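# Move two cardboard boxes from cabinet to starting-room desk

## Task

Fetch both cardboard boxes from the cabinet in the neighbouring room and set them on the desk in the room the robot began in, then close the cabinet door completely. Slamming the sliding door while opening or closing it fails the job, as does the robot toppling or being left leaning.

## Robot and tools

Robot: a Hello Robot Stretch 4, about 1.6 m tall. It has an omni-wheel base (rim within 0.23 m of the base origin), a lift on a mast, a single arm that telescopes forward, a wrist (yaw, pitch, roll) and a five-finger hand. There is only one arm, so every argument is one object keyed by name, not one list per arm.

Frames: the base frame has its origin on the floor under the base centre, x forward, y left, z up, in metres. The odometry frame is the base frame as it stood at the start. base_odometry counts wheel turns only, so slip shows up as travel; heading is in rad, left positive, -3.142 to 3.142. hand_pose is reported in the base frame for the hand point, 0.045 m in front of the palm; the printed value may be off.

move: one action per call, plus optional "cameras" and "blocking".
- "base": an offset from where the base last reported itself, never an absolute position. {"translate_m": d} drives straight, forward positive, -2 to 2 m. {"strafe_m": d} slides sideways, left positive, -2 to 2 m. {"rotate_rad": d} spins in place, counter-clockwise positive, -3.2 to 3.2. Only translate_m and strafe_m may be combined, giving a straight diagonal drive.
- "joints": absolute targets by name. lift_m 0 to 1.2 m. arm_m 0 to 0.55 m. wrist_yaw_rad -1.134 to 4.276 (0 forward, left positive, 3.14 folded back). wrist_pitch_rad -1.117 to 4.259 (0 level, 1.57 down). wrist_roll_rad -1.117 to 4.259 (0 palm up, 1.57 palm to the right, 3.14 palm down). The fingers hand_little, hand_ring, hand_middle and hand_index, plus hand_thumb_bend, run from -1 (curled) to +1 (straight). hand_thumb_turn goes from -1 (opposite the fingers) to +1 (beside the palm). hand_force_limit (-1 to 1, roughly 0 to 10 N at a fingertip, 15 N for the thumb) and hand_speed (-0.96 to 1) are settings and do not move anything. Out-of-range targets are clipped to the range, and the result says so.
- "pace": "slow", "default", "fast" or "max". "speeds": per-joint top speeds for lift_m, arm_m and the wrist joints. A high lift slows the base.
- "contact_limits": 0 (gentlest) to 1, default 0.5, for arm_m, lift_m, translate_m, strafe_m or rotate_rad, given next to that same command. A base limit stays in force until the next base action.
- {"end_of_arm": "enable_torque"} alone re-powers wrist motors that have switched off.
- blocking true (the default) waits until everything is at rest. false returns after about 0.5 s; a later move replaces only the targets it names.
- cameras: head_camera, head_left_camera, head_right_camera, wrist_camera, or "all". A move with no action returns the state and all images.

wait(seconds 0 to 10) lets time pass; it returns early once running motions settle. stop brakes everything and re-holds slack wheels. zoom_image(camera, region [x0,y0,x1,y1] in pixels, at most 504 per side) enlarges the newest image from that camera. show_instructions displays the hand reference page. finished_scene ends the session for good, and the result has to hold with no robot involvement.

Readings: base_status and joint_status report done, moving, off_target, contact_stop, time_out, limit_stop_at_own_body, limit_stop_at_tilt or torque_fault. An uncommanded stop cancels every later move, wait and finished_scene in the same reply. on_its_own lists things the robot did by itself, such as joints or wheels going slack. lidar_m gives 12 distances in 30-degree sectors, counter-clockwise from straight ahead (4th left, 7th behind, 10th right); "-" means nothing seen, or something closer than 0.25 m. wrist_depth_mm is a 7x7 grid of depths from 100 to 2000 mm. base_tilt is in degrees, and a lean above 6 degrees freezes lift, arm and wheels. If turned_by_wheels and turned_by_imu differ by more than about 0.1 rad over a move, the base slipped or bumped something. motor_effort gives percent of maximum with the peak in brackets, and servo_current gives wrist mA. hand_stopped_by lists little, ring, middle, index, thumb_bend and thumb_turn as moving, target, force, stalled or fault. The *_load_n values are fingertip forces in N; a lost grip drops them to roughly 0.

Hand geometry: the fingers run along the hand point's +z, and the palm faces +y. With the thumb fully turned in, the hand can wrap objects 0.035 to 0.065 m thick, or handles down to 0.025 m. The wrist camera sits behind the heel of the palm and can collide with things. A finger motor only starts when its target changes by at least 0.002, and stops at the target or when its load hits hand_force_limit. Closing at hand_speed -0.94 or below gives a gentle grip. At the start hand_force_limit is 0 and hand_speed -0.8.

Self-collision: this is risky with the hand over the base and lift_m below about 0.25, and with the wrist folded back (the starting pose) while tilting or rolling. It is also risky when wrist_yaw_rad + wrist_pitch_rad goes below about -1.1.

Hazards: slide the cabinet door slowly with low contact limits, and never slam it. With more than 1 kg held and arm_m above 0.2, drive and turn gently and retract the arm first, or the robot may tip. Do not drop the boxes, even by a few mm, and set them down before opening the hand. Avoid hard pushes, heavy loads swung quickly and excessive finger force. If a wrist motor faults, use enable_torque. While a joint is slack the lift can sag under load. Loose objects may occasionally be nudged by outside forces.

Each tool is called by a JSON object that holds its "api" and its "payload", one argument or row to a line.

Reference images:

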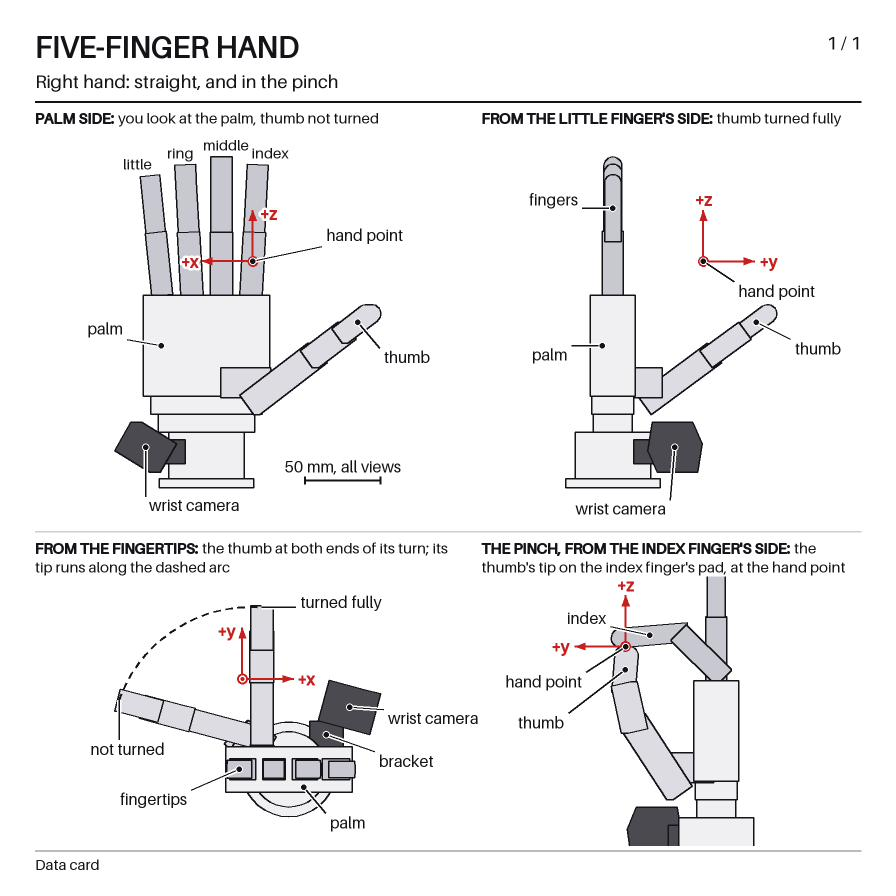

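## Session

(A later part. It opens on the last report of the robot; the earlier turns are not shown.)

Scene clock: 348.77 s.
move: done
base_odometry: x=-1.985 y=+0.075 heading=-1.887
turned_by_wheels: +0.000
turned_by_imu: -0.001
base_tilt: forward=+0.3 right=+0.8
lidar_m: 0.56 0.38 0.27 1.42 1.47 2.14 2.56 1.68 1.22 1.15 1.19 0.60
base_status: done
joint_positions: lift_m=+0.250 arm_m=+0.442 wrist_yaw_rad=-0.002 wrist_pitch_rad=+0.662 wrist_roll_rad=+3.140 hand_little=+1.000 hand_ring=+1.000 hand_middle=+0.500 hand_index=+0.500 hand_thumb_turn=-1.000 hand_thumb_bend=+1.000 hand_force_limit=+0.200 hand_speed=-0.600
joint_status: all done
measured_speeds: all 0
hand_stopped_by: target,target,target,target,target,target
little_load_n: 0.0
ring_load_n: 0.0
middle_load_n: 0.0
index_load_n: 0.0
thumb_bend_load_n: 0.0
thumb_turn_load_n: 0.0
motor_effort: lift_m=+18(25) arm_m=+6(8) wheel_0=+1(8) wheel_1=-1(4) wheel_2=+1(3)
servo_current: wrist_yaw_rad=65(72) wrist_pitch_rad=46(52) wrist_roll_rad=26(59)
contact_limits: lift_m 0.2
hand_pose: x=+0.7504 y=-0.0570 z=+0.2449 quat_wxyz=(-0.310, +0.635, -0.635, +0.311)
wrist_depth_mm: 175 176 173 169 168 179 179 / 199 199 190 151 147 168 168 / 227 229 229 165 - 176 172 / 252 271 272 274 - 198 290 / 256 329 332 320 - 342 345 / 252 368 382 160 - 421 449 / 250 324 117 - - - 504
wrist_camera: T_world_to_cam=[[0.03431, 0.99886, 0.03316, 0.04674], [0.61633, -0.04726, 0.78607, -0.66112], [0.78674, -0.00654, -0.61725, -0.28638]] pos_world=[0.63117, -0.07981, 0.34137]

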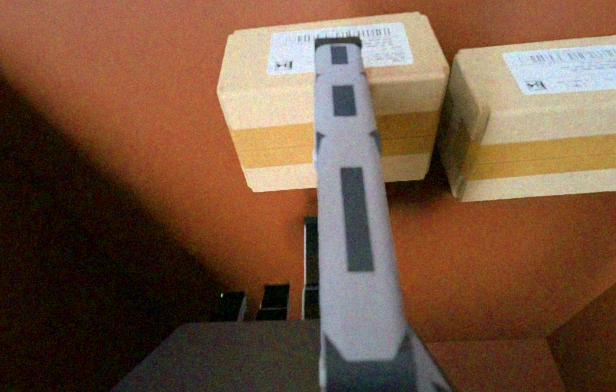

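{"api": "move", "payload": {
  "pace": "slow",
  "joints": {"lift_m": 0.210},
  "contact_limits": {"lift_m": 0.1},
  "cameras": ["head_camera", "wrist_camera"]
}}

{"api": "zoom_image", "payload": {
  "camera": "head_camera",
  "region": [170, 420, 250, 500]
}}

Scene clock: 350.33 s.
move: done
base_odometry: x=-1.985 y=+0.075 heading=-1.887
turned_by_wheels: +0.000
turned_by_imu: -0.001
base_tilt: forward=+0.4 right=+0.7
lidar_m: 0.57 0.37 0.27 1.42 1.45 2.13 2.55 1.67 1.23 1.15 1.20 0.61
base_status: not commanded
joint_positions: lift_m=+0.210 arm_m=+0.442 wrist_yaw_rad=-0.002 wrist_pitch_rad=+0.662 wrist_roll_rad=+3.140 hand_little=+1.000 hand_ring=+1.000 hand_middle=+0.500 hand_index=+0.500 hand_thumb_turn=-1.000 hand_thumb_bend=+1.000 hand_force_limit=+0.200 hand_speed=-0.600
joint_status: all done
measured_speeds: all 0
hand_stopped_by: target,target,target,target,target,target
little_load_n: 0.0
ring_load_n: 0.0
middle_load_n: 0.0
index_load_n: 0.0
thumb_bend_load_n: 0.0
thumb_turn_load_n: 0.0
motor_effort: lift_m=+18(20) arm_m=+6(6) wheel_0=+1(1) wheel_1=-1(1) wheel_2=+1(1)
servo_current: wrist_yaw_rad=33(65) wrist_pitch_rad=39(59) wrist_roll_rad=46(59)
contact_limits: lift_m 0.1
hand_pose: x=+0.7504 y=-0.0570 z=+0.2049 quat_wxyz=(-0.310, +0.635, -0.635, +0.311)
wrist_depth_mm: 134 135 135 132 137 140 138 / 152 153 150 146 140 151 155 / 175 176 167 127 123 139 141 / 206 207 140 131 - 139 - / 241 253 254 181 - 171 171 / 252 324 294 160 - 340 343 / 250 324 116 - - - 449
wrist_camera: T_world_to_cam=[[0.03431, 0.99886, 0.03316, 0.04807], [0.61633, -0.04726, 0.78607, -0.6296], [0.78674, -0.00654, -0.61725, -0.31113]] pos_world=[0.63117, -0.07981, 0.30127]

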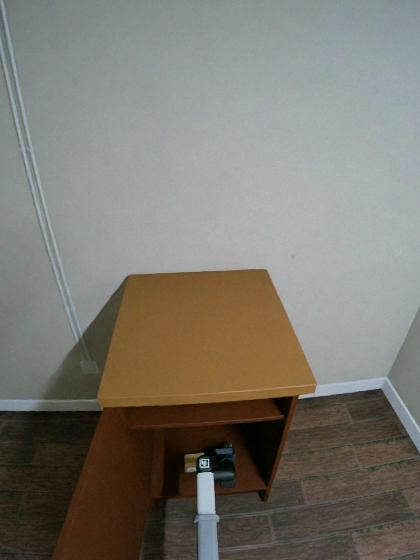

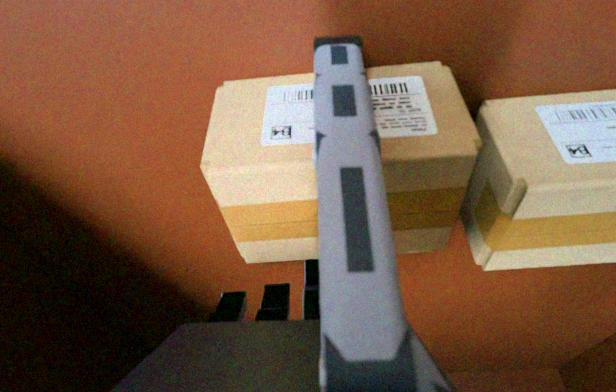

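Scaled by 6.300 from the camera's image (finer frame: 1200x1600).

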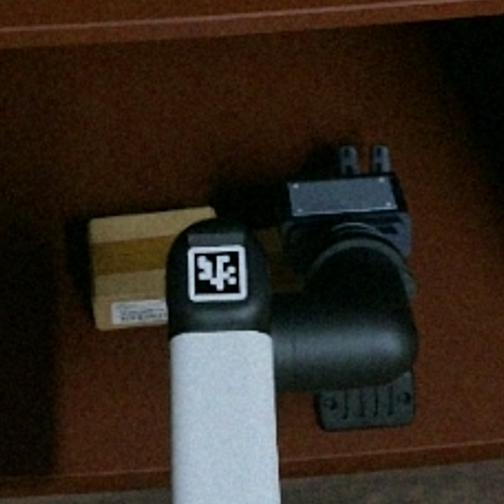

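{"api": "move", "payload": {
  "pace": "slow",
  "joints": {"lift_m": 0.207, "hand_speed": -0.93, "hand_force_limit": -0.3, "hand_index": -0.3, "hand_middle": -0.3, "hand_thumb_bend": 0.0},
  "contact_limits": {"lift_m": 0.1},
  "cameras": ["head_camera", "wrist_camera"]
}}

{"api": "zoom_image", "payload": {
  "camera": "head_camera",
  "region": [170, 420, 250, 500]
}}

Scene clock: 355.17 s.
move: off_target
base_odometry: x=-1.985 y=+0.075 heading=-1.887
turned_by_wheels: +0.000
turned_by_imu: -0.002
base_tilt: forward=+0.3 right=+0.8
lidar_m: 0.55 0.37 0.27 1.41 1.48 2.14 2.54 1.69 1.22 1.15 1.20 0.61
base_status: not commanded
joint_positions: lift_m=+0.207 arm_m=+0.442 wrist_yaw_rad=-0.002 wrist_pitch_rad=+0.662 wrist_roll_rad=+3.140 hand_little=+1.000 hand_ring=+1.000 hand_middle=+0.154 hand_index=+0.121 hand_thumb_turn=-1.000 hand_thumb_bend=+0.815 hand_force_limit=-0.300 hand_speed=-0.930
joint_status: hand_middle off_target (ended at +0.154, target -0.300); hand_index off_target (ended at +0.121, target -0.300); hand_thumb_bend off_target (ended at +0.815, target +0.000); the others done
measured_speeds: all 0
hand_stopped_by: target,target,force,force,force,target
little_load_n: 0.0
ring_load_n: 0.0
middle_load_n: 2.5
index_load_n: 4.0
thumb_bend_load_n: 6.0
thumb_turn_load_n: 0.0
motor_effort: lift_m=+18(19) arm_m=+6(6) wheel_0=+1(1) wheel_1=-1(1) wheel_2=+1(1)
servo_current: wrist_yaw_rad=65(65) wrist_pitch_rad=52(65) wrist_roll_rad=39(52)
contact_limits: lift_m 0.1
hand_pose: x=+0.7504 y=-0.0570 z=+0.2019 quat_wxyz=(-0.310, +0.635, -0.635, +0.311)
wrist_depth_mm: 131 132 136 133 133 134 138 / 149 150 146 135 134 148 154 / 172 173 131 121 117 121 141 / 202 202 135 126 - 132 - / 236 249 249 153 - 166 164 / 252 315 287 152 - 332 334 / 249 320 117 - - - 449
wrist_camera: T_world_to_cam=[[0.03431, 0.99886, 0.03316, 0.04817], [0.61633, -0.04726, 0.78607, -0.62732], [0.78674, -0.00654, -0.61725, -0.31292]] pos_world=[0.63117, -0.07981, 0.29837]

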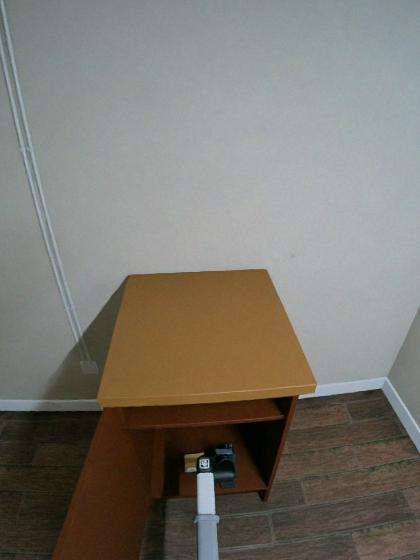

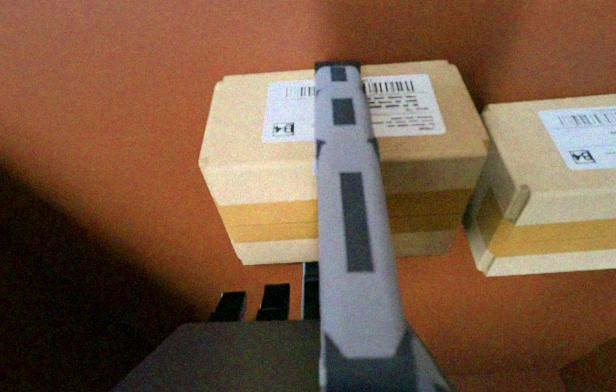

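Scaled by 6.300 from the camera's image (finer frame: 1200x1600).

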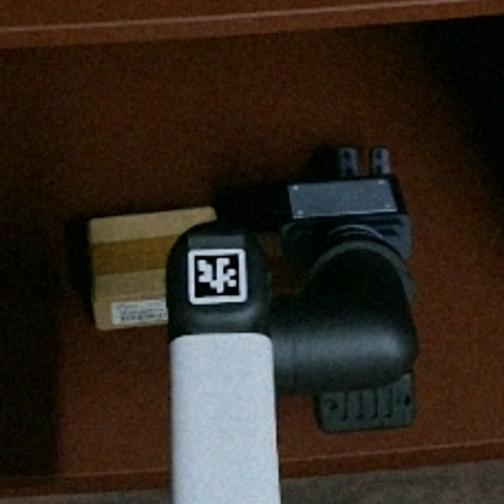

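{"api": "move", "payload": {
  "joints": {"hand_force_limit": 0.2, "hand_index": -0.4, "hand_middle": -0.4, "hand_thumb_bend": -0.2}
}}

{"api": "move", "payload": {
  "pace": "slow",
  "joints": {"lift_m": 0.24},
  "contact_limits": {"lift_m": 0.3},
  "cameras": ["head_camera", "wrist_camera"]
}}

Scene clock: 356.57 s.
move: off_target
base_odometry: x=-1.985 y=+0.075 heading=-1.887
turned_by_wheels: +0.000
turned_by_imu: -0.001
base_tilt: forward=+0.3 right=+0.8
lidar_m: 0.57 0.36 0.27 1.41 1.48 2.15 2.56 1.66 1.21 1.15 1.19 0.59
base_status: not commanded
joint_positions: lift_m=+0.207 arm_m=+0.442 wrist_yaw_rad=-0.002 wrist_pitch_rad=+0.662 wrist_roll_rad=+3.140 hand_little=+1.000 hand_ring=+1.000 hand_middle=+0.130 hand_index=+0.104 hand_thumb_turn=-1.000 hand_thumb_bend=+0.812 hand_force_limit=+0.200 hand_speed=-0.930
joint_status: hand_middle off_target (ended at +0.130, target -0.400); hand_index off_target (ended at +0.104, target -0.400); hand_thumb_bend off_target (ended at +0.812, target -0.200); the others done
measured_speeds: all 0
hand_stopped_by: target,target,force,force,force,target
little_load_n: 0.0
ring_load_n: 0.0
middle_load_n: 6.5
index_load_n: 5.5
thumb_bend_load_n: 10.5
thumb_turn_load_n: 0.5
motor_effort: lift_m=+18(18) arm_m=+6(6) wheel_0=+1(1) wheel_1=-1(1) wheel_2=+1(1)
servo_current: wrist_yaw_rad=33(65) wrist_pitch_rad=46(52) wrist_roll_rad=39(52)
contact_limits: lift_m 0.1
hand_pose: x=+0.7504 y=-0.0570 z=+0.2019 quat_wxyz=(-0.310, +0.635, -0.635, +0.311)
wrist_depth_mm: 131 132 135 133 134 135 138 / 149 149 145 137 132 144 154 / 171 172 163 120 115 117 140 / 202 203 135 125 - 133 - / 237 247 249 168 - 167 165 / 253 319 287 152 - 332 338 / 250 322 116 - - - 449
pictures: none

Scene clock: 357.67 s.
move: done
base_odometry: x=-1.985 y=+0.075 heading=-1.887
turned_by_wheels: +0.000
turned_by_imu: +0.000
base_tilt: forward=+0.5 right=+0.8
lidar_m: 0.57 0.38 0.26 1.42 1.46 2.13 2.54 1.69 1.22 1.15 1.19 0.61
base_status: not commanded
joint_positions: lift_m=+0.240 arm_m=+0.442 wrist_yaw_rad=-0.002 wrist_pitch_rad=+0.662 wrist_roll_rad=+3.140 hand_little=+1.000 hand_ring=+1.000 hand_middle=+0.130 hand_index=+0.104 hand_thumb_turn=-1.000 hand_thumb_bend=+0.812 hand_force_limit=+0.200 hand_speed=-0.930
joint_status: all done
measured_speeds: all 0
hand_stopped_by: target,target,force,force,force,target
little_load_n: 0.0
ring_load_n: -0.5
middle_load_n: 6.5
index_load_n: 5.5
thumb_bend_load_n: 10.5
thumb_turn_load_n: 1.0
motor_effort: lift_m=+25(28) arm_m=+6(6) wheel_0=+1(1) wheel_1=-1(1) wheel_2=+1(1)
servo_current: wrist_yaw_rad=39(72) wrist_pitch_rad=52(59) wrist_roll_rad=33(59)
contact_limits: lift_m 0.3
hand_pose: x=+0.7503 y=-0.0570 z=+0.2343 quat_wxyz=(-0.310, +0.635, -0.635, +0.311)
wrist_depth_mm: 163 165 166 165 167 167 168 / 185 186 178 137 133 163 168 / 213 215 203 119 115 117 - / 243 253 135 126 - 167 187 / 256 309 312 168 - 320 324 / 253 355 359 152 - 392 418 / 252 322 117 - - - 500
wrist_camera: T_world_to_cam=[[0.03432, 0.99886, 0.03315, 0.04709], [0.61644, -0.04726, 0.78599, -0.65283], [0.78666, -0.00654, -0.61736, -0.29283]] pos_world=[0.63117, -0.07981, 0.33077]

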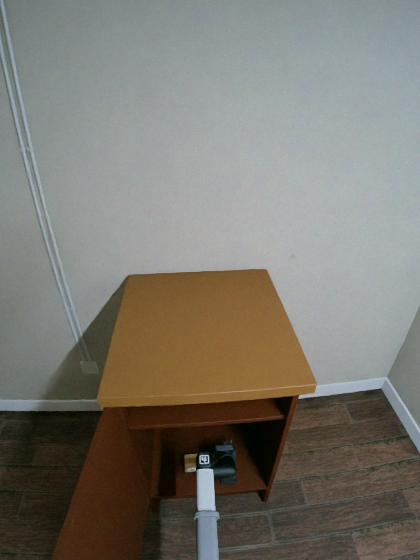

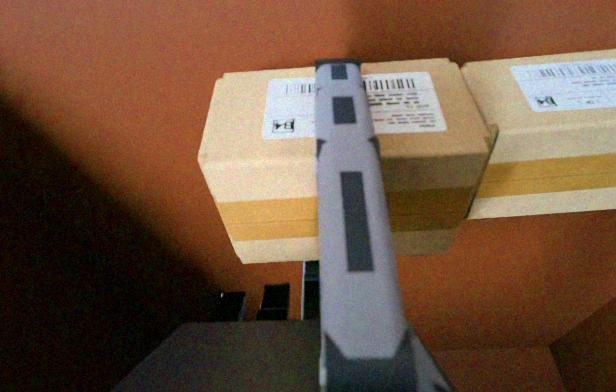

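{"api": "move", "payload": {
  "pace": "slow",
  "joints": {"lift_m": 0.27, "arm_m": 0.05}
}}

{"api": "move", "payload": {
  "base": {"translate_m": -0.75},
  "joints": {"lift_m": 0.45},
  "cameras": ["head_camera","head_left_camera", "wrist_camera"]
}}

Scene clock: 363.37 s.
move: done
base_odometry: x=-1.985 y=+0.075 heading=-1.887
turned_by_wheels: +0.000
turned_by_imu: -0.002
base_tilt: forward=+0.3 right=+0.7
lidar_m: 0.53 0.36 0.29 1.41 1.48 2.13 2.54 1.67 1.22 1.16 1.20 0.59
base_status: not commanded
joint_positions: lift_m=+0.270 arm_m=+0.050 wrist_yaw_rad=-0.002 wrist_pitch_rad=+0.662 wrist_roll_rad=+3.140 hand_little=+1.000 hand_ring=+1.000 hand_middle=+0.130 hand_index=+0.104 hand_thumb_turn=-1.000 hand_thumb_bend=+0.812 hand_force_limit=+0.200 hand_speed=-0.930
joint_status: all done
measured_speeds: all 0
hand_stopped_by: target,target,force,force,force,target
little_load_n: 0.0
ring_load_n: 0.0
middle_load_n: 6.5
index_load_n: 5.5
thumb_bend_load_n: 11.0
thumb_turn_load_n: 1.0
motor_effort: lift_m=+25(28) arm_m=-6(7) wheel_0=+1(1) wheel_1=-1(1) wheel_2=+1(1)
servo_current: wrist_yaw_rad=20(65) wrist_pitch_rad=46(59) wrist_roll_rad=52(59)
hand_pose: x=+0.3586 y=-0.0570 z=+0.2643 quat_wxyz=(-0.310, +0.635, -0.635, +0.311)
wrist_depth_mm: 368 370 370 370 373 375 377 / 418 418 404 137 132 140 427 / 480 480 455 119 115 115 492 / 569 549 135 126 - 132 544 / 683 640 504 168 - 496 442 / 891 473 433 152 - 466 452 / - 389 117 - - - 480
pictures: none

Scene clock: 367.37 s.
move: done
base_odometry: x=-1.752 y=+0.788 heading=-1.887
turned_by_wheels: +0.000
turned_by_imu: -0.001
base_tilt: forward=+0.3 right=+0.7
lidar_m: 1.02 0.87 1.47 1.38 1.63 1.90 1.81 1.75 1.23 1.17 1.24 1.64
base_status: done
joint_positions: lift_m=+0.450 arm_m=+0.050 wrist_yaw_rad=-0.002 wrist_pitch_rad=+0.662 wrist_roll_rad=+3.140 hand_little=+1.000 hand_ring=+1.000 hand_middle=+0.130 hand_index=+0.104 hand_thumb_turn=-1.000 hand_thumb_bend=+0.812 hand_force_limit=+0.200 hand_speed=-0.930
joint_status: all done
measured_speeds: all 0
hand_stopped_by: target,target,force,force,force,target
little_load_n: 0.0
ring_load_n: 0.0
middle_load_n: 6.5
index_load_n: 5.5
thumb_bend_load_n: 11.0
thumb_turn_load_n: 1.0
motor_effort: lift_m=+24(29) arm_m=-6(6) wheel_0=+1(7) wheel_1=+0(7) wheel_2=+0(12)
servo_current: wrist_yaw_rad=46(72) wrist_pitch_rad=39(59) wrist_roll_rad=26(59)
hand_pose: x=+0.3585 y=-0.0570 z=+0.4444 quat_wxyz=(-0.310, +0.635, -0.635, +0.311)
wrist_depth_mm: 549 554 559 564 564 564 564 / 627 627 597 137 132 136 640 / 707 723 683 119 116 115 750 / 842 842 135 126 - 132 878 / 1042 1042 1042 170 - 691 1098 / 1336 1366 1229 152 - 654 1336 / - 1618 116 - - - 580
wrist_camera: T_world_to_cam=[[0.03439, 0.99886, 0.03323, 0.05351], [0.6166, -0.04737, 0.78585, -0.57648], [0.78652, -0.00653, -0.61753, 0.14513]] pos_world=[0.23947, -0.07981, 0.54087]

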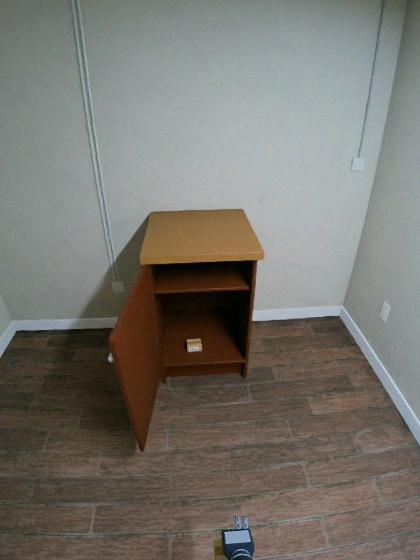

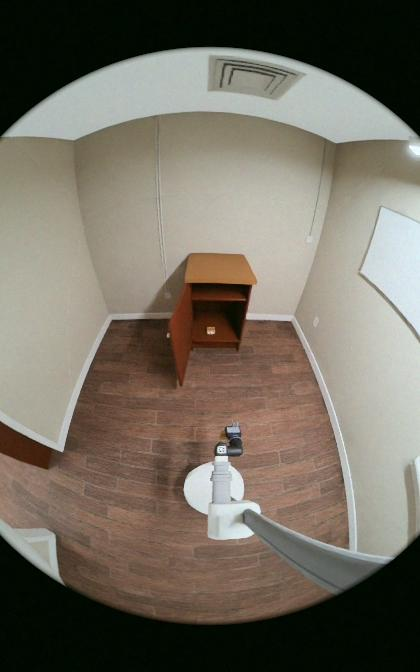

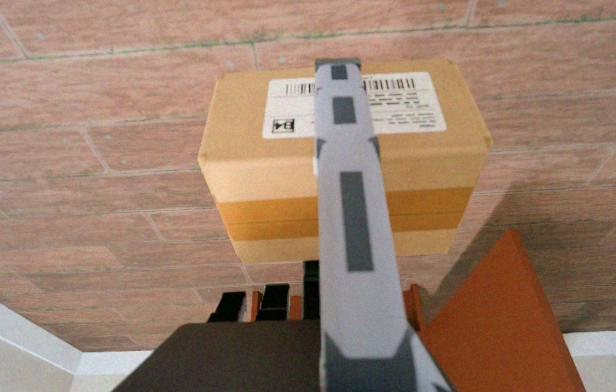

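{"api": "move", "payload": {
  "base": {"translate_m": -0.55, "strafe_m": 0.70}
}}

{"api": "move", "payload": {
  "base": {"rotate_rad": 1.56},
  "cameras": ["head_camera","head_left_camera", "head_right_camera"]
}}

Scene clock: 372.93 s.
move: done
base_odometry: x=-0.916 y=+1.093 heading=-1.887
turned_by_wheels: +0.000
turned_by_imu: -0.001
base_tilt: forward=+0.3 right=+0.8
lidar_m: 1.63 1.03 0.90 2.82 0.75 0.95 1.27 1.31 1.75 1.86 1.98 1.45
base_status: done
joint_positions: lift_m=+0.450 arm_m=+0.050 wrist_yaw_rad=-0.002 wrist_pitch_rad=+0.662 wrist_roll_rad=+3.140 hand_little=+1.000 hand_ring=+1.000 hand_middle=+0.130 hand_index=+0.104 hand_thumb_turn=-1.000 hand_thumb_bend=+0.812 hand_force_limit=+0.200 hand_speed=-0.930
joint_status: not commanded
measured_speeds: all 0
hand_stopped_by: target,target,force,force,force,target
little_load_n: 0.0
ring_load_n: 0.0
middle_load_n: 6.5
index_load_n: 5.5
thumb_bend_load_n: 10.5
thumb_turn_load_n: 1.0
motor_effort: lift_m=+24(24) arm_m=-5(6) wheel_0=-1(11) wheel_1=+0(5) wheel_2=+1(8)
servo_current: wrist_yaw_rad=39(65) wrist_pitch_rad=26(65) wrist_roll_rad=26(59)
hand_pose: x=+0.3585 y=-0.0570 z=+0.4444 quat_wxyz=(-0.310, +0.635, -0.635, +0.311)
wrist_depth_mm: 549 554 554 564 559 564 559 / 634 634 603 137 132 136 647 / 715 723 691 119 115 115 741 / 842 866 135 126 - 132 878 / 1042 1042 1060 170 - 1078 1078 / 1336 1308 1205 160 - - 1281 / 1863 1708 117 - - - -
pictures: none

Scene clock: 375.10 s.
move: done
base_odometry: x=-0.916 y=+1.093 heading=-0.327
turned_by_wheels: +1.560
turned_by_imu: +1.580
base_tilt: forward=+0.3 right=+0.7
lidar_m: 2.82 0.73 0.95 1.27 1.30 1.74 1.90 1.94 1.45 1.45 1.04 0.90
base_status: done
joint_positions: lift_m=+0.450 arm_m=+0.050 wrist_yaw_rad=-0.001 wrist_pitch_rad=+0.662 wrist_roll_rad=+3.140 hand_little=+1.000 hand_ring=+1.000 hand_middle=+0.130 hand_index=+0.104 hand_thumb_turn=-1.000 hand_thumb_bend=+0.812 hand_force_limit=+0.200 hand_speed=-0.930
joint_status: not commanded
measured_speeds: all 0
hand_stopped_by: target,target,force,force,force,target
little_load_n: 0.0
ring_load_n: -0.5
middle_load_n: 6.5
index_load_n: 5.0
thumb_bend_load_n: 10.5
thumb_turn_load_n: 1.0
motor_effort: lift_m=+24(24) arm_m=-5(6) wheel_0=+1(8) wheel_1=+0(8) wheel_2=-2(10)
servo_current: wrist_yaw_rad=59(72) wrist_pitch_rad=26(52) wrist_roll_rad=33(59)
hand_pose: x=+0.3586 y=-0.0569 z=+0.4444 quat_wxyz=(-0.310, +0.636, -0.635, +0.311)
wrist_depth_mm: 554 554 559 554 559 559 569 / 621 627 603 137 132 136 640 / 699 715 691 119 116 115 654 / - 809 135 126 - 132 691 / 723 723 976 170 - 1078 1078 / 668 654 1205 160 - - 1366 / 603 603 117 - - - 1983

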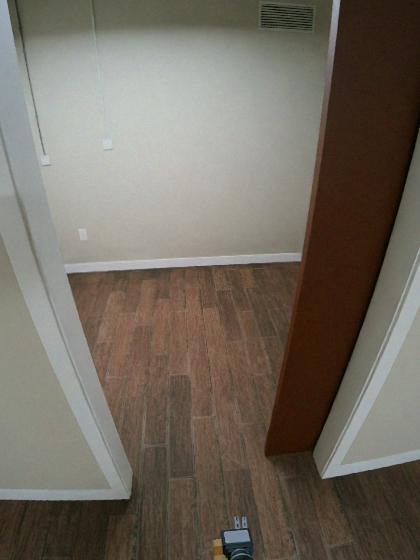

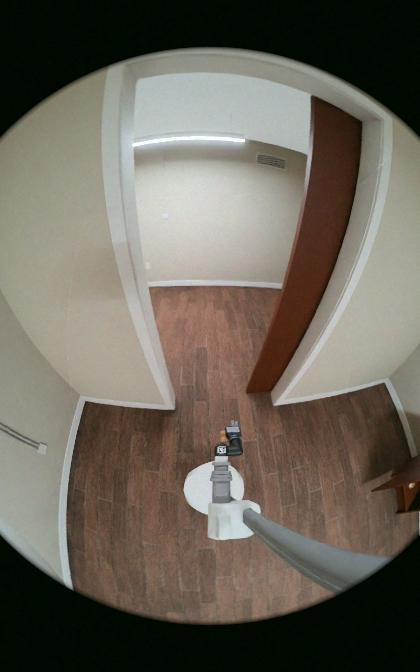

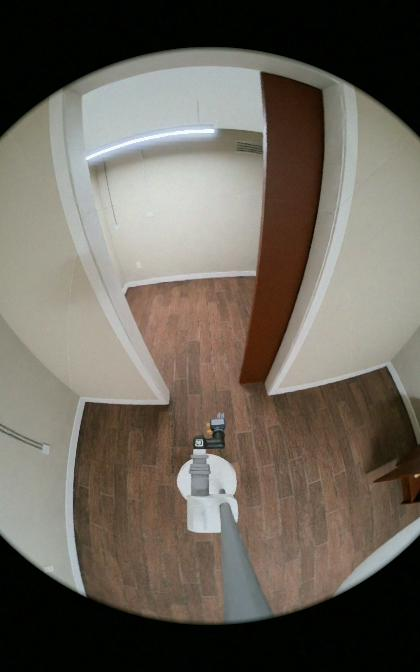

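{"api": "move", "payload": {
  "base": {"rotate_rad": 0.042}
}}

{"api": "move", "payload": {
  "base": {"translate_m": 0.4},
  "pace": "slow",
  "cameras": ["head_camera","head_left_camera", "head_right_camera"]
}}

Scene clock: 376.33 s.
move: done
base_odometry: x=-0.916 y=+1.093 heading=-0.285
turned_by_wheels: +0.042
turned_by_imu: +0.043
base_tilt: forward=+0.3 right=+0.7
lidar_m: 2.82 0.75 0.97 1.25 1.33 1.84 1.90 1.97 1.43 1.88 0.99 0.90
base_status: done
joint_positions: lift_m=+0.450 arm_m=+0.050 wrist_yaw_rad=-0.001 wrist_pitch_rad=+0.662 wrist_roll_rad=+3.140 hand_little=+1.000 hand_ring=+1.000 hand_middle=+0.130 hand_index=+0.104 hand_thumb_turn=-1.000 hand_thumb_bend=+0.812 hand_force_limit=+0.200 hand_speed=-0.930
joint_status: not commanded
measured_speeds: all 0
hand_stopped_by: target,target,force,force,force,target
little_load_n: 0.0
ring_load_n: 0.0
middle_load_n: 6.5
index_load_n: 5.5
thumb_bend_load_n: 10.5
thumb_turn_load_n: 1.0
motor_effort: lift_m=+24(24) arm_m=-5(6) wheel_0=+1(5) wheel_1=-2(5) wheel_2=+1(7)
servo_current: wrist_yaw_rad=26(65) wrist_pitch_rad=52(52) wrist_roll_rad=33(59)
hand_pose: x=+0.3586 y=-0.0569 z=+0.4444 quat_wxyz=(-0.310, +0.636, -0.635, +0.311)
wrist_depth_mm: 554 554 559 559 559 569 569 / 621 627 603 137 132 136 640 / 723 723 691 119 115 115 647 / 778 788 135 126 - 132 597 / 715 707 1042 170 - 1078 654 / 640 654 1205 160 - - 1430 / 585 585 116 - - - 1808
pictures: none

Scene clock: 381.63 s.
move: done
base_odometry: x=-0.532 y=+0.981 heading=-0.285
turned_by_wheels: +0.000
turned_by_imu: -0.003
base_tilt: forward=+0.3 right=+0.8
lidar_m: 2.42 0.45 0.43 1.15 1.34 1.82 2.29 2.40 1.59 1.21 0.61 0.55
base_status: done
joint_positions: lift_m=+0.450 arm_m=+0.050 wrist_yaw_rad=-0.001 wrist_pitch_rad=+0.662 wrist_roll_rad=+3.140 hand_little=+1.000 hand_ring=+1.000 hand_middle=+0.130 hand_index=+0.104 hand_thumb_turn=-1.000 hand_thumb_bend=+0.812 hand_force_limit=+0.200 hand_speed=-0.930
joint_status: not commanded
measured_speeds: all 0
hand_stopped_by: target,target,force,force,force,target
little_load_n: 0.0
ring_load_n: 0.0
middle_load_n: 6.5
index_load_n: 5.5
thumb_bend_load_n: 11.0
thumb_turn_load_n: 0.5
motor_effort: lift_m=+24(24) arm_m=-6(6) wheel_0=-1(8) wheel_1=+1(5) wheel_2=-1(8)
servo_current: wrist_yaw_rad=33(72) wrist_pitch_rad=46(52) wrist_roll_rad=46(59)
hand_pose: x=+0.3586 y=-0.0569 z=+0.4444 quat_wxyz=(-0.310, +0.636, -0.635, +0.311)
wrist_depth_mm: 433 549 559 559 559 569 564 / 387 621 597 137 132 135 640 / 699 732 691 119 115 115 750 / 842 854 135 126 - 132 878 / 1042 1042 1060 170 - 1078 1078 / 1336 1336 1205 160 - - 1397 / 1863 1708 116 - - - 1863

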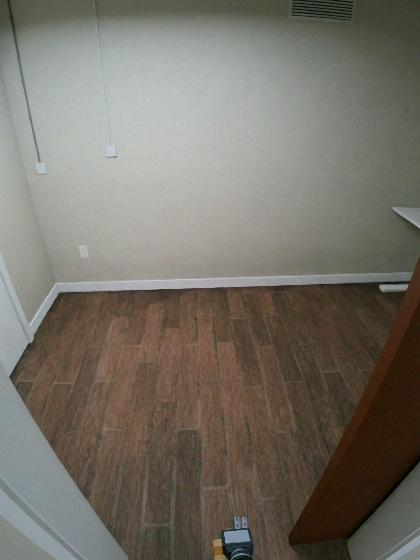

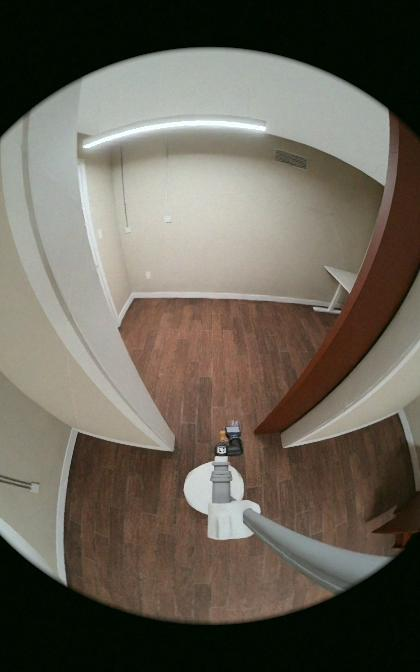

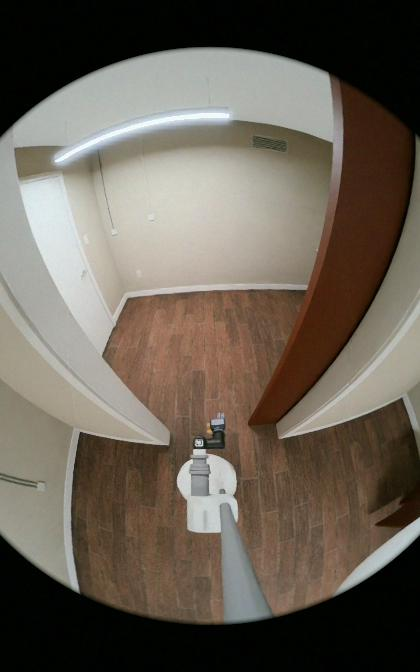

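{"api": "move", "payload": {
  "base": {"translate_m": 0.25},
  "pace": "slow",
  "contact_limits": {"translate_m": 0.1}
}}

Scene clock: 385.73 s.
move: done
base_odometry: x=-0.292 y=+0.911 heading=-0.285
turned_by_wheels: +0.000
turned_by_imu: +0.000
base_tilt: forward=+0.3 right=+0.7
lidar_m: 2.17 1.80 0.32 0.30 1.34 1.80 2.55 2.66 1.74 0.57 0.38 2.26
base_status: done
joint_positions: lift_m=+0.450 arm_m=+0.050 wrist_yaw_rad=-0.001 wrist_pitch_rad=+0.662 wrist_roll_rad=+3.140 hand_little=+1.000 hand_ring=+1.000 hand_middle=+0.130 hand_index=+0.104 hand_thumb_turn=-1.000 hand_thumb_bend=+0.812 hand_force_limit=+0.200 hand_speed=-0.930
joint_status: not commanded
measured_speeds: all 0
hand_stopped_by: target,target,force,force,force,target
little_load_n: 0.0
ring_load_n: 0.0
middle_load_n: 6.5
index_load_n: 5.5
thumb_bend_load_n: 10.5
thumb_turn_load_n: 1.0
motor_effort: lift_m=+24(24) arm_m=-6(6) wheel_0=+1(6) wheel_1=+0(6) wheel_2=+1(6)
servo_current: wrist_yaw_rad=52(72) wrist_pitch_rad=39(59) wrist_roll_rad=39(65)
contact_limits: translate_m 0.1
hand_pose: x=+0.3586 y=-0.0569 z=+0.4444 quat_wxyz=(-0.310, +0.636, -0.635, +0.311)
wrist_depth_mm: 554 554 554 564 559 569 569 / 621 634 603 137 132 136 647 / 715 723 676 119 115 115 741 / 854 854 135 126 - 132 891 / 1042 1042 1060 170 - 1078 1078 / 1336 1336 1182 160 - - 1397 / 1661 1756 117 - - - 1661
pictures: none

{"api": "move", "payload": {
  "base": {"translate_m": 0.35},
  "pace": "slow",
  "contact_limits": {"translate_m": 0.1}
}}

{"api": "move", "payload": {
  "base": {"translate_m": 0.4},
  "cameras": ["head_camera", "head_right_camera"]
}}

Scene clock: 390.80 s.
move: done
base_odometry: x=+0.044 y=+0.812 heading=-0.285
turned_by_wheels: +0.000
turned_by_imu: -0.004
base_tilt: forward=+0.4 right=+0.7
lidar_m: 1.83 1.86 1.31 0.68 0.35 2.34 2.92 1.96 0.34 0.41 1.69 1.91
base_status: done
joint_positions: lift_m=+0.450 arm_m=+0.050 wrist_yaw_rad=-0.001 wrist_pitch_rad=+0.662 wrist_roll_rad=+3.140 hand_little=+1.000 hand_ring=+1.000 hand_middle=+0.130 hand_index=+0.104 hand_thumb_turn=-1.000 hand_thumb_bend=+0.812 hand_force_limit=+0.200 hand_speed=-0.930
joint_status: not commanded
measured_speeds: all 0
hand_stopped_by: target,target,force,force,force,target
little_load_n: -0.5
ring_load_n: 0.0
middle_load_n: 6.5
index_load_n: 5.5
thumb_bend_load_n: 10.5
thumb_turn_load_n: 1.0
motor_effort: lift_m=+24(24) arm_m=-5(6) wheel_0=-1(7) wheel_1=+1(5) wheel_2=-1(6)
servo_current: wrist_yaw_rad=13(72) wrist_pitch_rad=39(59) wrist_roll_rad=39(59)
contact_limits: translate_m 0.1
hand_pose: x=+0.3586 y=-0.0569 z=+0.4444 quat_wxyz=(-0.310, +0.636, -0.635, +0.311)
wrist_depth_mm: 549 549 559 559 559 559 564 / 621 627 603 138 132 136 634 / 715 715 668 119 115 115 750 / 854 854 135 126 - 131 891 / 1025 1042 1060 170 - 1078 1098 / 1308 1336 1205 160 - - 1397 / - - 117 - - - -
pictures: none

Scene clock: 393.63 s.
move: done
base_odometry: x=+0.428 y=+0.700 heading=-0.285
turned_by_wheels: +0.000
turned_by_imu: +0.000
base_tilt: forward=+0.3 right=+0.7
lidar_m: 1.42 1.47 1.31 1.27 0.81 0.64 3.34 0.61 0.72 1.62 1.69 1.48
base_status: done
joint_positions: lift_m=+0.450 arm_m=+0.050 wrist_yaw_rad=-0.001 wrist_pitch_rad=+0.662 wrist_roll_rad=+3.140 hand_little=+1.000 hand_ring=+1.000 hand_middle=+0.130 hand_index=+0.104 hand_thumb_turn=-1.000 hand_thumb_bend=+0.812 hand_force_limit=+0.200 hand_speed=-0.930
joint_status: not commanded
measured_speeds: all 0
hand_stopped_by: target,target,force,force,force,target
little_load_n: 0.0
ring_load_n: 0.0
middle_load_n: 6.5
index_load_n: 5.5
thumb_bend_load_n: 10.5
thumb_turn_load_n: 0.5
motor_effort: lift_m=+24(24) arm_m=-6(6) wheel_0=-1(7) wheel_1=+1(6) wheel_2=+1(10)
servo_current: wrist_yaw_rad=26(72) wrist_pitch_rad=46(59) wrist_roll_rad=59(65)
hand_pose: x=+0.3586 y=-0.0569 z=+0.4444 quat_wxyz=(-0.310, +0.636, -0.635, +0.311)
wrist_depth_mm: 549 554 559 559 554 564 564 / 627 627 597 137 132 136 634 / 723 715 699 119 115 115 741 / 842 854 135 126 - 132 878 / 1025 1042 1042 169 - 1098 1098 / 1229 1255 1182 152 - - - / - - 117 - - - -

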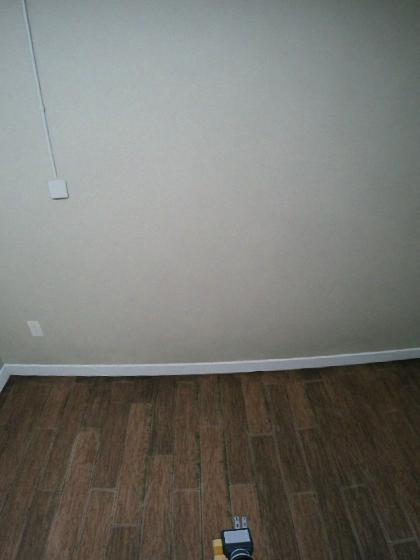

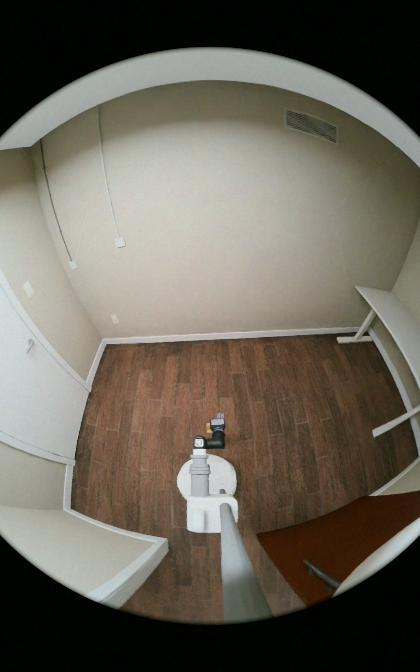

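{"api": "move", "payload": {
  "base": {"rotate_rad": -1.548},
  "cameras": ["head_camera", "head_left_camera", "head_right_camera"]
}}

Scene clock: 395.93 s.
move: done
base_odometry: x=+0.428 y=+0.700 heading=-1.833
turned_by_wheels: -1.548
turned_by_imu: -1.572
base_tilt: forward=+0.3 right=+0.7
lidar_m: 1.60 1.71 1.49 1.43 1.49 1.30 1.26 0.78 0.63 3.26 0.60 0.75
base_status: done
joint_positions: lift_m=+0.450 arm_m=+0.050 wrist_yaw_rad=-0.001 wrist_pitch_rad=+0.662 wrist_roll_rad=+3.140 hand_little=+1.000 hand_ring=+1.000 hand_middle=+0.130 hand_index=+0.104 hand_thumb_turn=-1.000 hand_thumb_bend=+0.812 hand_force_limit=+0.200 hand_speed=-0.930
joint_status: not commanded
measured_speeds: all 0
hand_stopped_by: target,target,force,force,force,target
little_load_n: 0.0
ring_load_n: 0.0
middle_load_n: 6.5
index_load_n: 5.5
thumb_bend_load_n: 10.5
thumb_turn_load_n: 0.5
motor_effort: lift_m=+24(24) arm_m=-6(6) wheel_0=-1(9) wheel_1=-1(7) wheel_2=-1(9)
servo_current: wrist_yaw_rad=52(59) wrist_pitch_rad=46(52) wrist_roll_rad=52(59)
hand_pose: x=+0.3586 y=-0.0569 z=+0.4444 quat_wxyz=(-0.310, +0.636, -0.635, +0.311)
wrist_depth_mm: 554 554 554 559 559 559 564 / 609 627 603 137 132 136 634 / 640 723 683 119 115 115 750 / 634 820 135 126 - 132 866 / 627 931 1042 170 - 1078 1098 / 621 931 1229 160 - - 1430 / 609 798 117 - - - 1808

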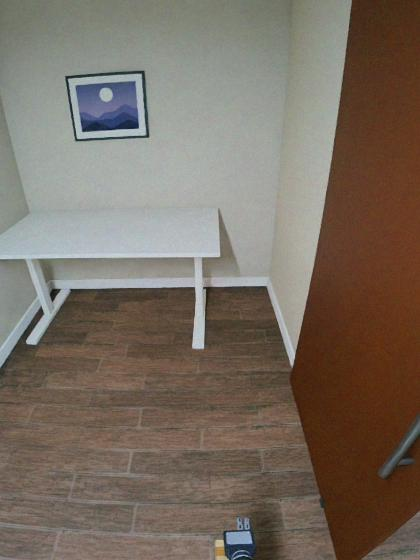

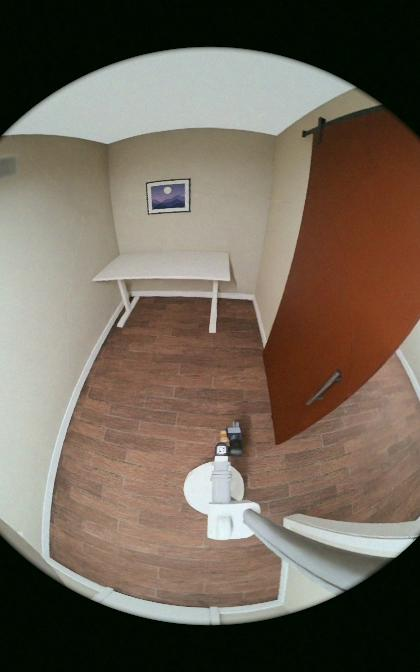

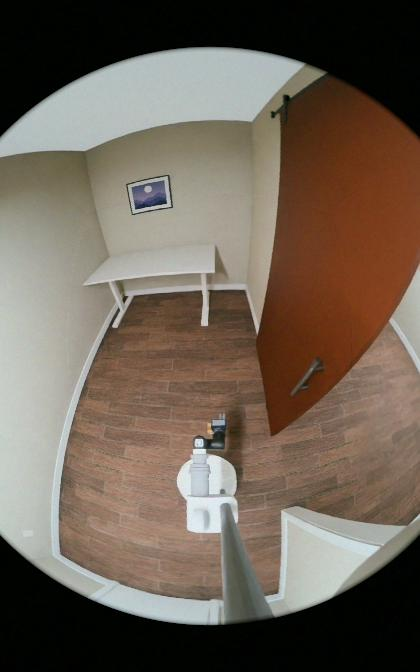

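{"api": "move", "payload": {
  "cameras": ["all"]
}}

Scene clock: 398.03 s.
base_odometry: x=+0.428 y=+0.700 heading=-1.833
turned_by_wheels: +0.000
turned_by_imu: -0.001
base_tilt: forward=+0.3 right=+0.8
lidar_m: 1.60 1.71 1.49 1.42 1.50 1.31 1.27 0.79 0.63 3.25 0.59 0.73
base_status: done
joint_positions: lift_m=+0.450 arm_m=+0.050 wrist_yaw_rad=-0.001 wrist_pitch_rad=+0.662 wrist_roll_rad=+3.140 hand_little=+1.000 hand_ring=+1.000 hand_middle=+0.130 hand_index=+0.104 hand_thumb_turn=-1.000 hand_thumb_bend=+0.812 hand_force_limit=+0.200 hand_speed=-0.930
joint_status: not commanded
measured_speeds: all 0
hand_stopped_by: target,target,force,force,force,target
little_load_n: 0.0
ring_load_n: 0.0
middle_load_n: 6.5
index_load_n: 5.5
thumb_bend_load_n: 11.0
thumb_turn_load_n: 0.5
motor_effort: lift_m=+24(24) arm_m=-6(6) wheel_0=-1(9) wheel_1=-1(7) wheel_2=-1(9)
servo_current: wrist_yaw_rad=46(59) wrist_pitch_rad=52(52) wrist_roll_rad=65(59)
hand_pose: x=+0.3586 y=-0.0569 z=+0.4444 quat_wxyz=(-0.310, +0.636, -0.635, +0.311) (m; base frame)
wrist_depth_mm: 554 549 559 559 564 569 569 / 615 627 603 137 132 136 640 / 640 732 691 119 115 115 741 / 627 820 135 126 - 132 878 / 627 917 1042 170 - 1060 1078 / 621 917 1229 160 - - 1397 / 609 798 117 - - - 1921
pictures: head_camera, head_left_camera, head_right_camera, wrist_camera
camera_calibration:
wrist_camera: T_world_to_cam=[[0.03332, 0.99889, 0.03317, 0.0537], [0.61667, -0.04666, 0.78584, -0.57643], [0.78652, -0.00574, -0.61754, 0.1452]] pos_world=[0.23947, -0.0797, 0.54087]

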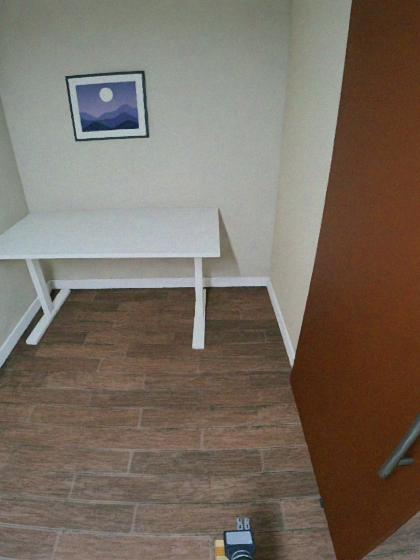

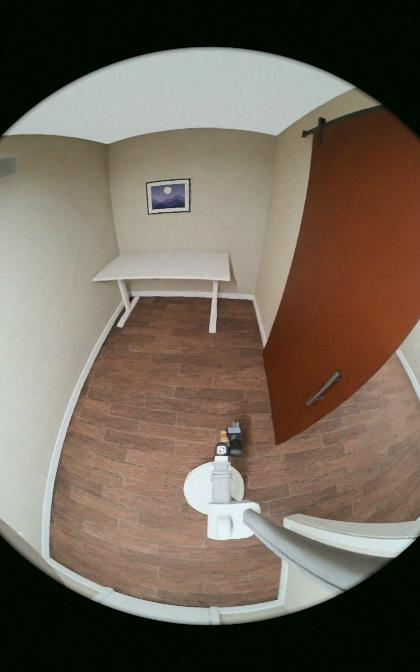

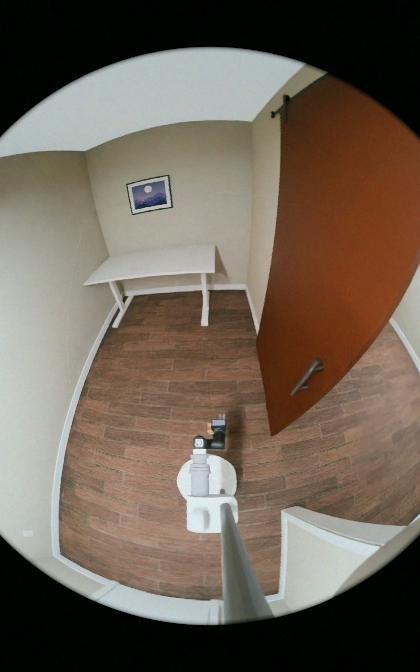

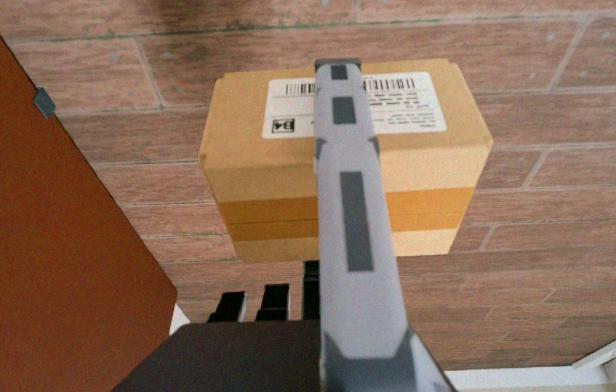

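{"api": "move", "payload": {
  "base": {"translate_m": 0.9, "strafe_m": 0.4},
  "joints": {"lift_m": 0.95},
  "cameras": ["head_camera", "wrist_camera"]
}}

Scene clock: 403.43 s.
move: done
base_odometry: x=+0.581 y=-0.273 heading=-1.833
turned_by_wheels: +0.000
turned_by_imu: +0.001
base_tilt: forward=+0.3 right=+0.8
lidar_m: 0.73 0.78 1.06 1.02 1.06 1.53 2.15 1.57 0.93 0.91 0.97 0.75
base_status: done
joint_positions: lift_m=+0.950 arm_m=+0.050 wrist_yaw_rad=-0.001 wrist_pitch_rad=+0.662 wrist_roll_rad=+3.140 hand_little=+1.000 hand_ring=+1.000 hand_middle=+0.130 hand_index=+0.104 hand_thumb_turn=-1.000 hand_thumb_bend=+0.812 hand_force_limit=+0.200 hand_speed=-0.930
joint_status: all done
measured_speeds: all 0
hand_stopped_by: target,target,force,force,force,target
little_load_n: 0.0
ring_load_n: 0.0
middle_load_n: 6.5
index_load_n: 5.5
thumb_bend_load_n: 10.5
thumb_turn_load_n: 1.0
motor_effort: lift_m=+24(29) arm_m=-6(6) wheel_0=+1(6) wheel_1=-1(9) wheel_2=+1(10)
servo_current: wrist_yaw_rad=26(78) wrist_pitch_rad=39(59) wrist_roll_rad=46(65)
hand_pose: x=+0.3586 y=-0.0569 z=+0.9444 quat_wxyz=(-0.310, +0.636, -0.635, +0.311)
wrist_depth_mm: 1060 1060 1078 1078 1078 1078 1078 / 1205 1205 1160 137 132 132 1229 / 1366 1366 1308 119 115 115 1366 / 1537 1618 130 126 - 127 1618 / - - - - - - - / - - 163 152 - - - / - - 117 - - - -
wrist_camera: T_world_to_cam=[[0.03333, 0.99889, 0.03316, 0.03712], [0.61672, -0.04667, 0.7858, -0.96932], [0.78648, -0.00574, -0.61759, 0.45403]] pos_world=[0.23947, -0.0797, 1.04087]

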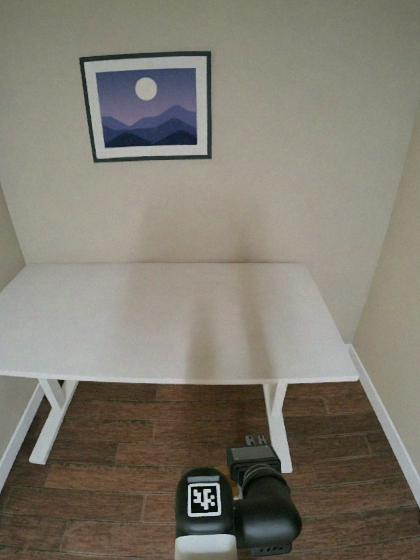

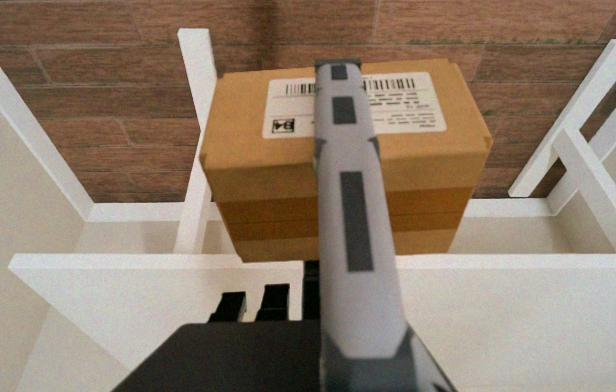

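{"api": "move", "payload": {
  "base": {"translate_m": 0.25},
  "joints": {"arm_m": 0.35},
  "cameras": ["head_camera", "wrist_camera"]
}}

{"api": "move", "payload": {
  "joints": {"lift_m": 0.82},
  "pace": "slow",
  "contact_limits": {"lift_m": 0.1},
  "cameras": ["head_camera", "wrist_camera"]
}}

Scene clock: 406.87 s.
move: done
base_odometry: x=+0.516 y=-0.514 heading=-1.833
turned_by_wheels: +0.000
turned_by_imu: -0.002
base_tilt: forward=+0.3 right=+0.8
lidar_m: 0.48 0.54 0.74 0.99 1.08 1.47 2.42 1.76 0.95 0.92 0.70 0.51
base_status: done
joint_positions: lift_m=+0.950 arm_m=+0.350 wrist_yaw_rad=-0.001 wrist_pitch_rad=+0.662 wrist_roll_rad=+3.140 hand_little=+1.000 hand_ring=+1.000 hand_middle=+0.130 hand_index=+0.104 hand_thumb_turn=-1.000 hand_thumb_bend=+0.812 hand_force_limit=+0.200 hand_speed=-0.930
joint_status: all done
measured_speeds: all 0
hand_stopped_by: target,target,force,force,force,target
little_load_n: 0.0
ring_load_n: 0.0
middle_load_n: 6.5
index_load_n: 5.0
thumb_bend_load_n: 10.5
thumb_turn_load_n: 1.0
motor_effort: lift_m=+24(24) arm_m=+5(7) wheel_0=-1(7) wheel_1=+1(6) wheel_2=+1(11)
servo_current: wrist_yaw_rad=59(59) wrist_pitch_rad=46(52) wrist_roll_rad=59(59)
hand_pose: x=+0.6584 y=-0.0569 z=+0.9444 quat_wxyz=(-0.310, +0.636, -0.635, +0.311)
wrist_depth_mm: - - - - - - - / - - 136 134 132 128 - / - - - 119 115 115 - / - - 125 126 - 127 - / - - - - - - - / - - 163 152 - - - / - - 117 - - - -
wrist_camera: T_world_to_cam=[[0.03333, 0.99889, 0.03316, 0.02713], [0.61678, -0.04667, 0.78575, -1.1542], [0.78643, -0.00574, -0.61765, 0.21834]] pos_world=[0.53927, -0.0797, 1.04087]

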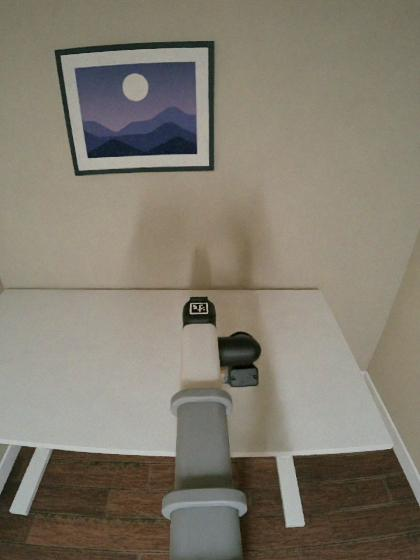

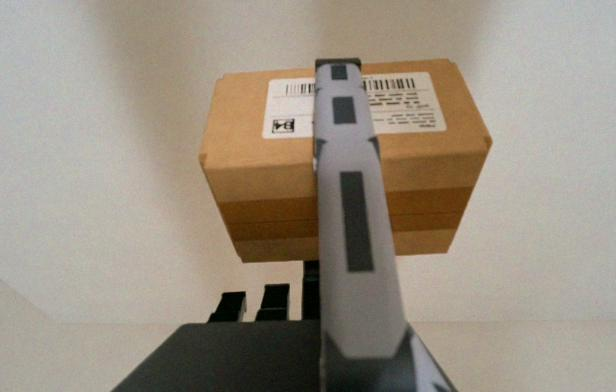

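Scene clock: 408.77 s.
move: done
base_odometry: x=+0.516 y=-0.514 heading=-1.833
turned_by_wheels: +0.000
turned_by_imu: -0.001
base_tilt: forward=+0.3 right=+0.8
lidar_m: 0.46 0.53 0.76 1.00 1.07 1.50 2.40 1.74 0.95 0.92 0.69 0.51
base_status: not commanded
joint_positions: lift_m=+0.820 arm_m=+0.350 wrist_yaw_rad=-0.001 wrist_pitch_rad=+0.662 wrist_roll_rad=+3.140 hand_little=+1.000 hand_ring=+1.000 hand_middle=+0.130 hand_index=+0.104 hand_thumb_turn=-1.000 hand_thumb_bend=+0.812 hand_force_limit=+0.200 hand_speed=-0.930
joint_status: all done
measured_speeds: all 0
hand_stopped_by: target,target,force,force,force,target
little_load_n: 0.0
ring_load_n: 0.0
middle_load_n: 6.5
index_load_n: 5.5
thumb_bend_load_n: 11.0
thumb_turn_load_n: 1.0
motor_effort: lift_m=+18(22) arm_m=+6(6) wheel_0=-1(1) wheel_1=+1(2) wheel_2=+1(1)
servo_current: wrist_yaw_rad=39(65) wrist_pitch_rad=46(59) wrist_roll_rad=33(59)
contact_limits: lift_m 0.1
hand_pose: x=+0.6584 y=-0.0569 z=+0.8148 quat_wxyz=(-0.310, +0.636, -0.635, +0.311)
wrist_depth_mm: - - - - - - - / - - 136 134 132 128 - / - - - 119 115 114 - / - - 126 126 - 127 - / - - - - - - - / - - 163 152 - - - / - - 117 - - - -
wrist_camera: T_world_to_cam=[[0.03333, 0.99889, 0.03316, 0.03142], [0.61678, -0.04667, 0.78575, -1.05237], [0.78643, -0.00574, -0.61765, 0.13829]] pos_world=[0.53927, -0.0797, 0.91127]

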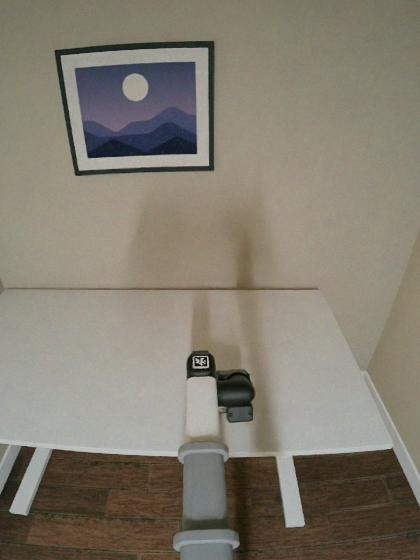

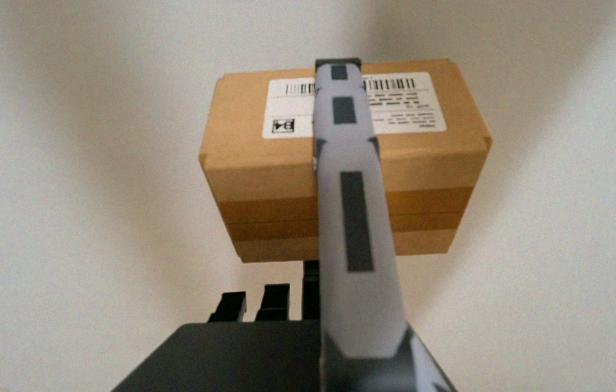

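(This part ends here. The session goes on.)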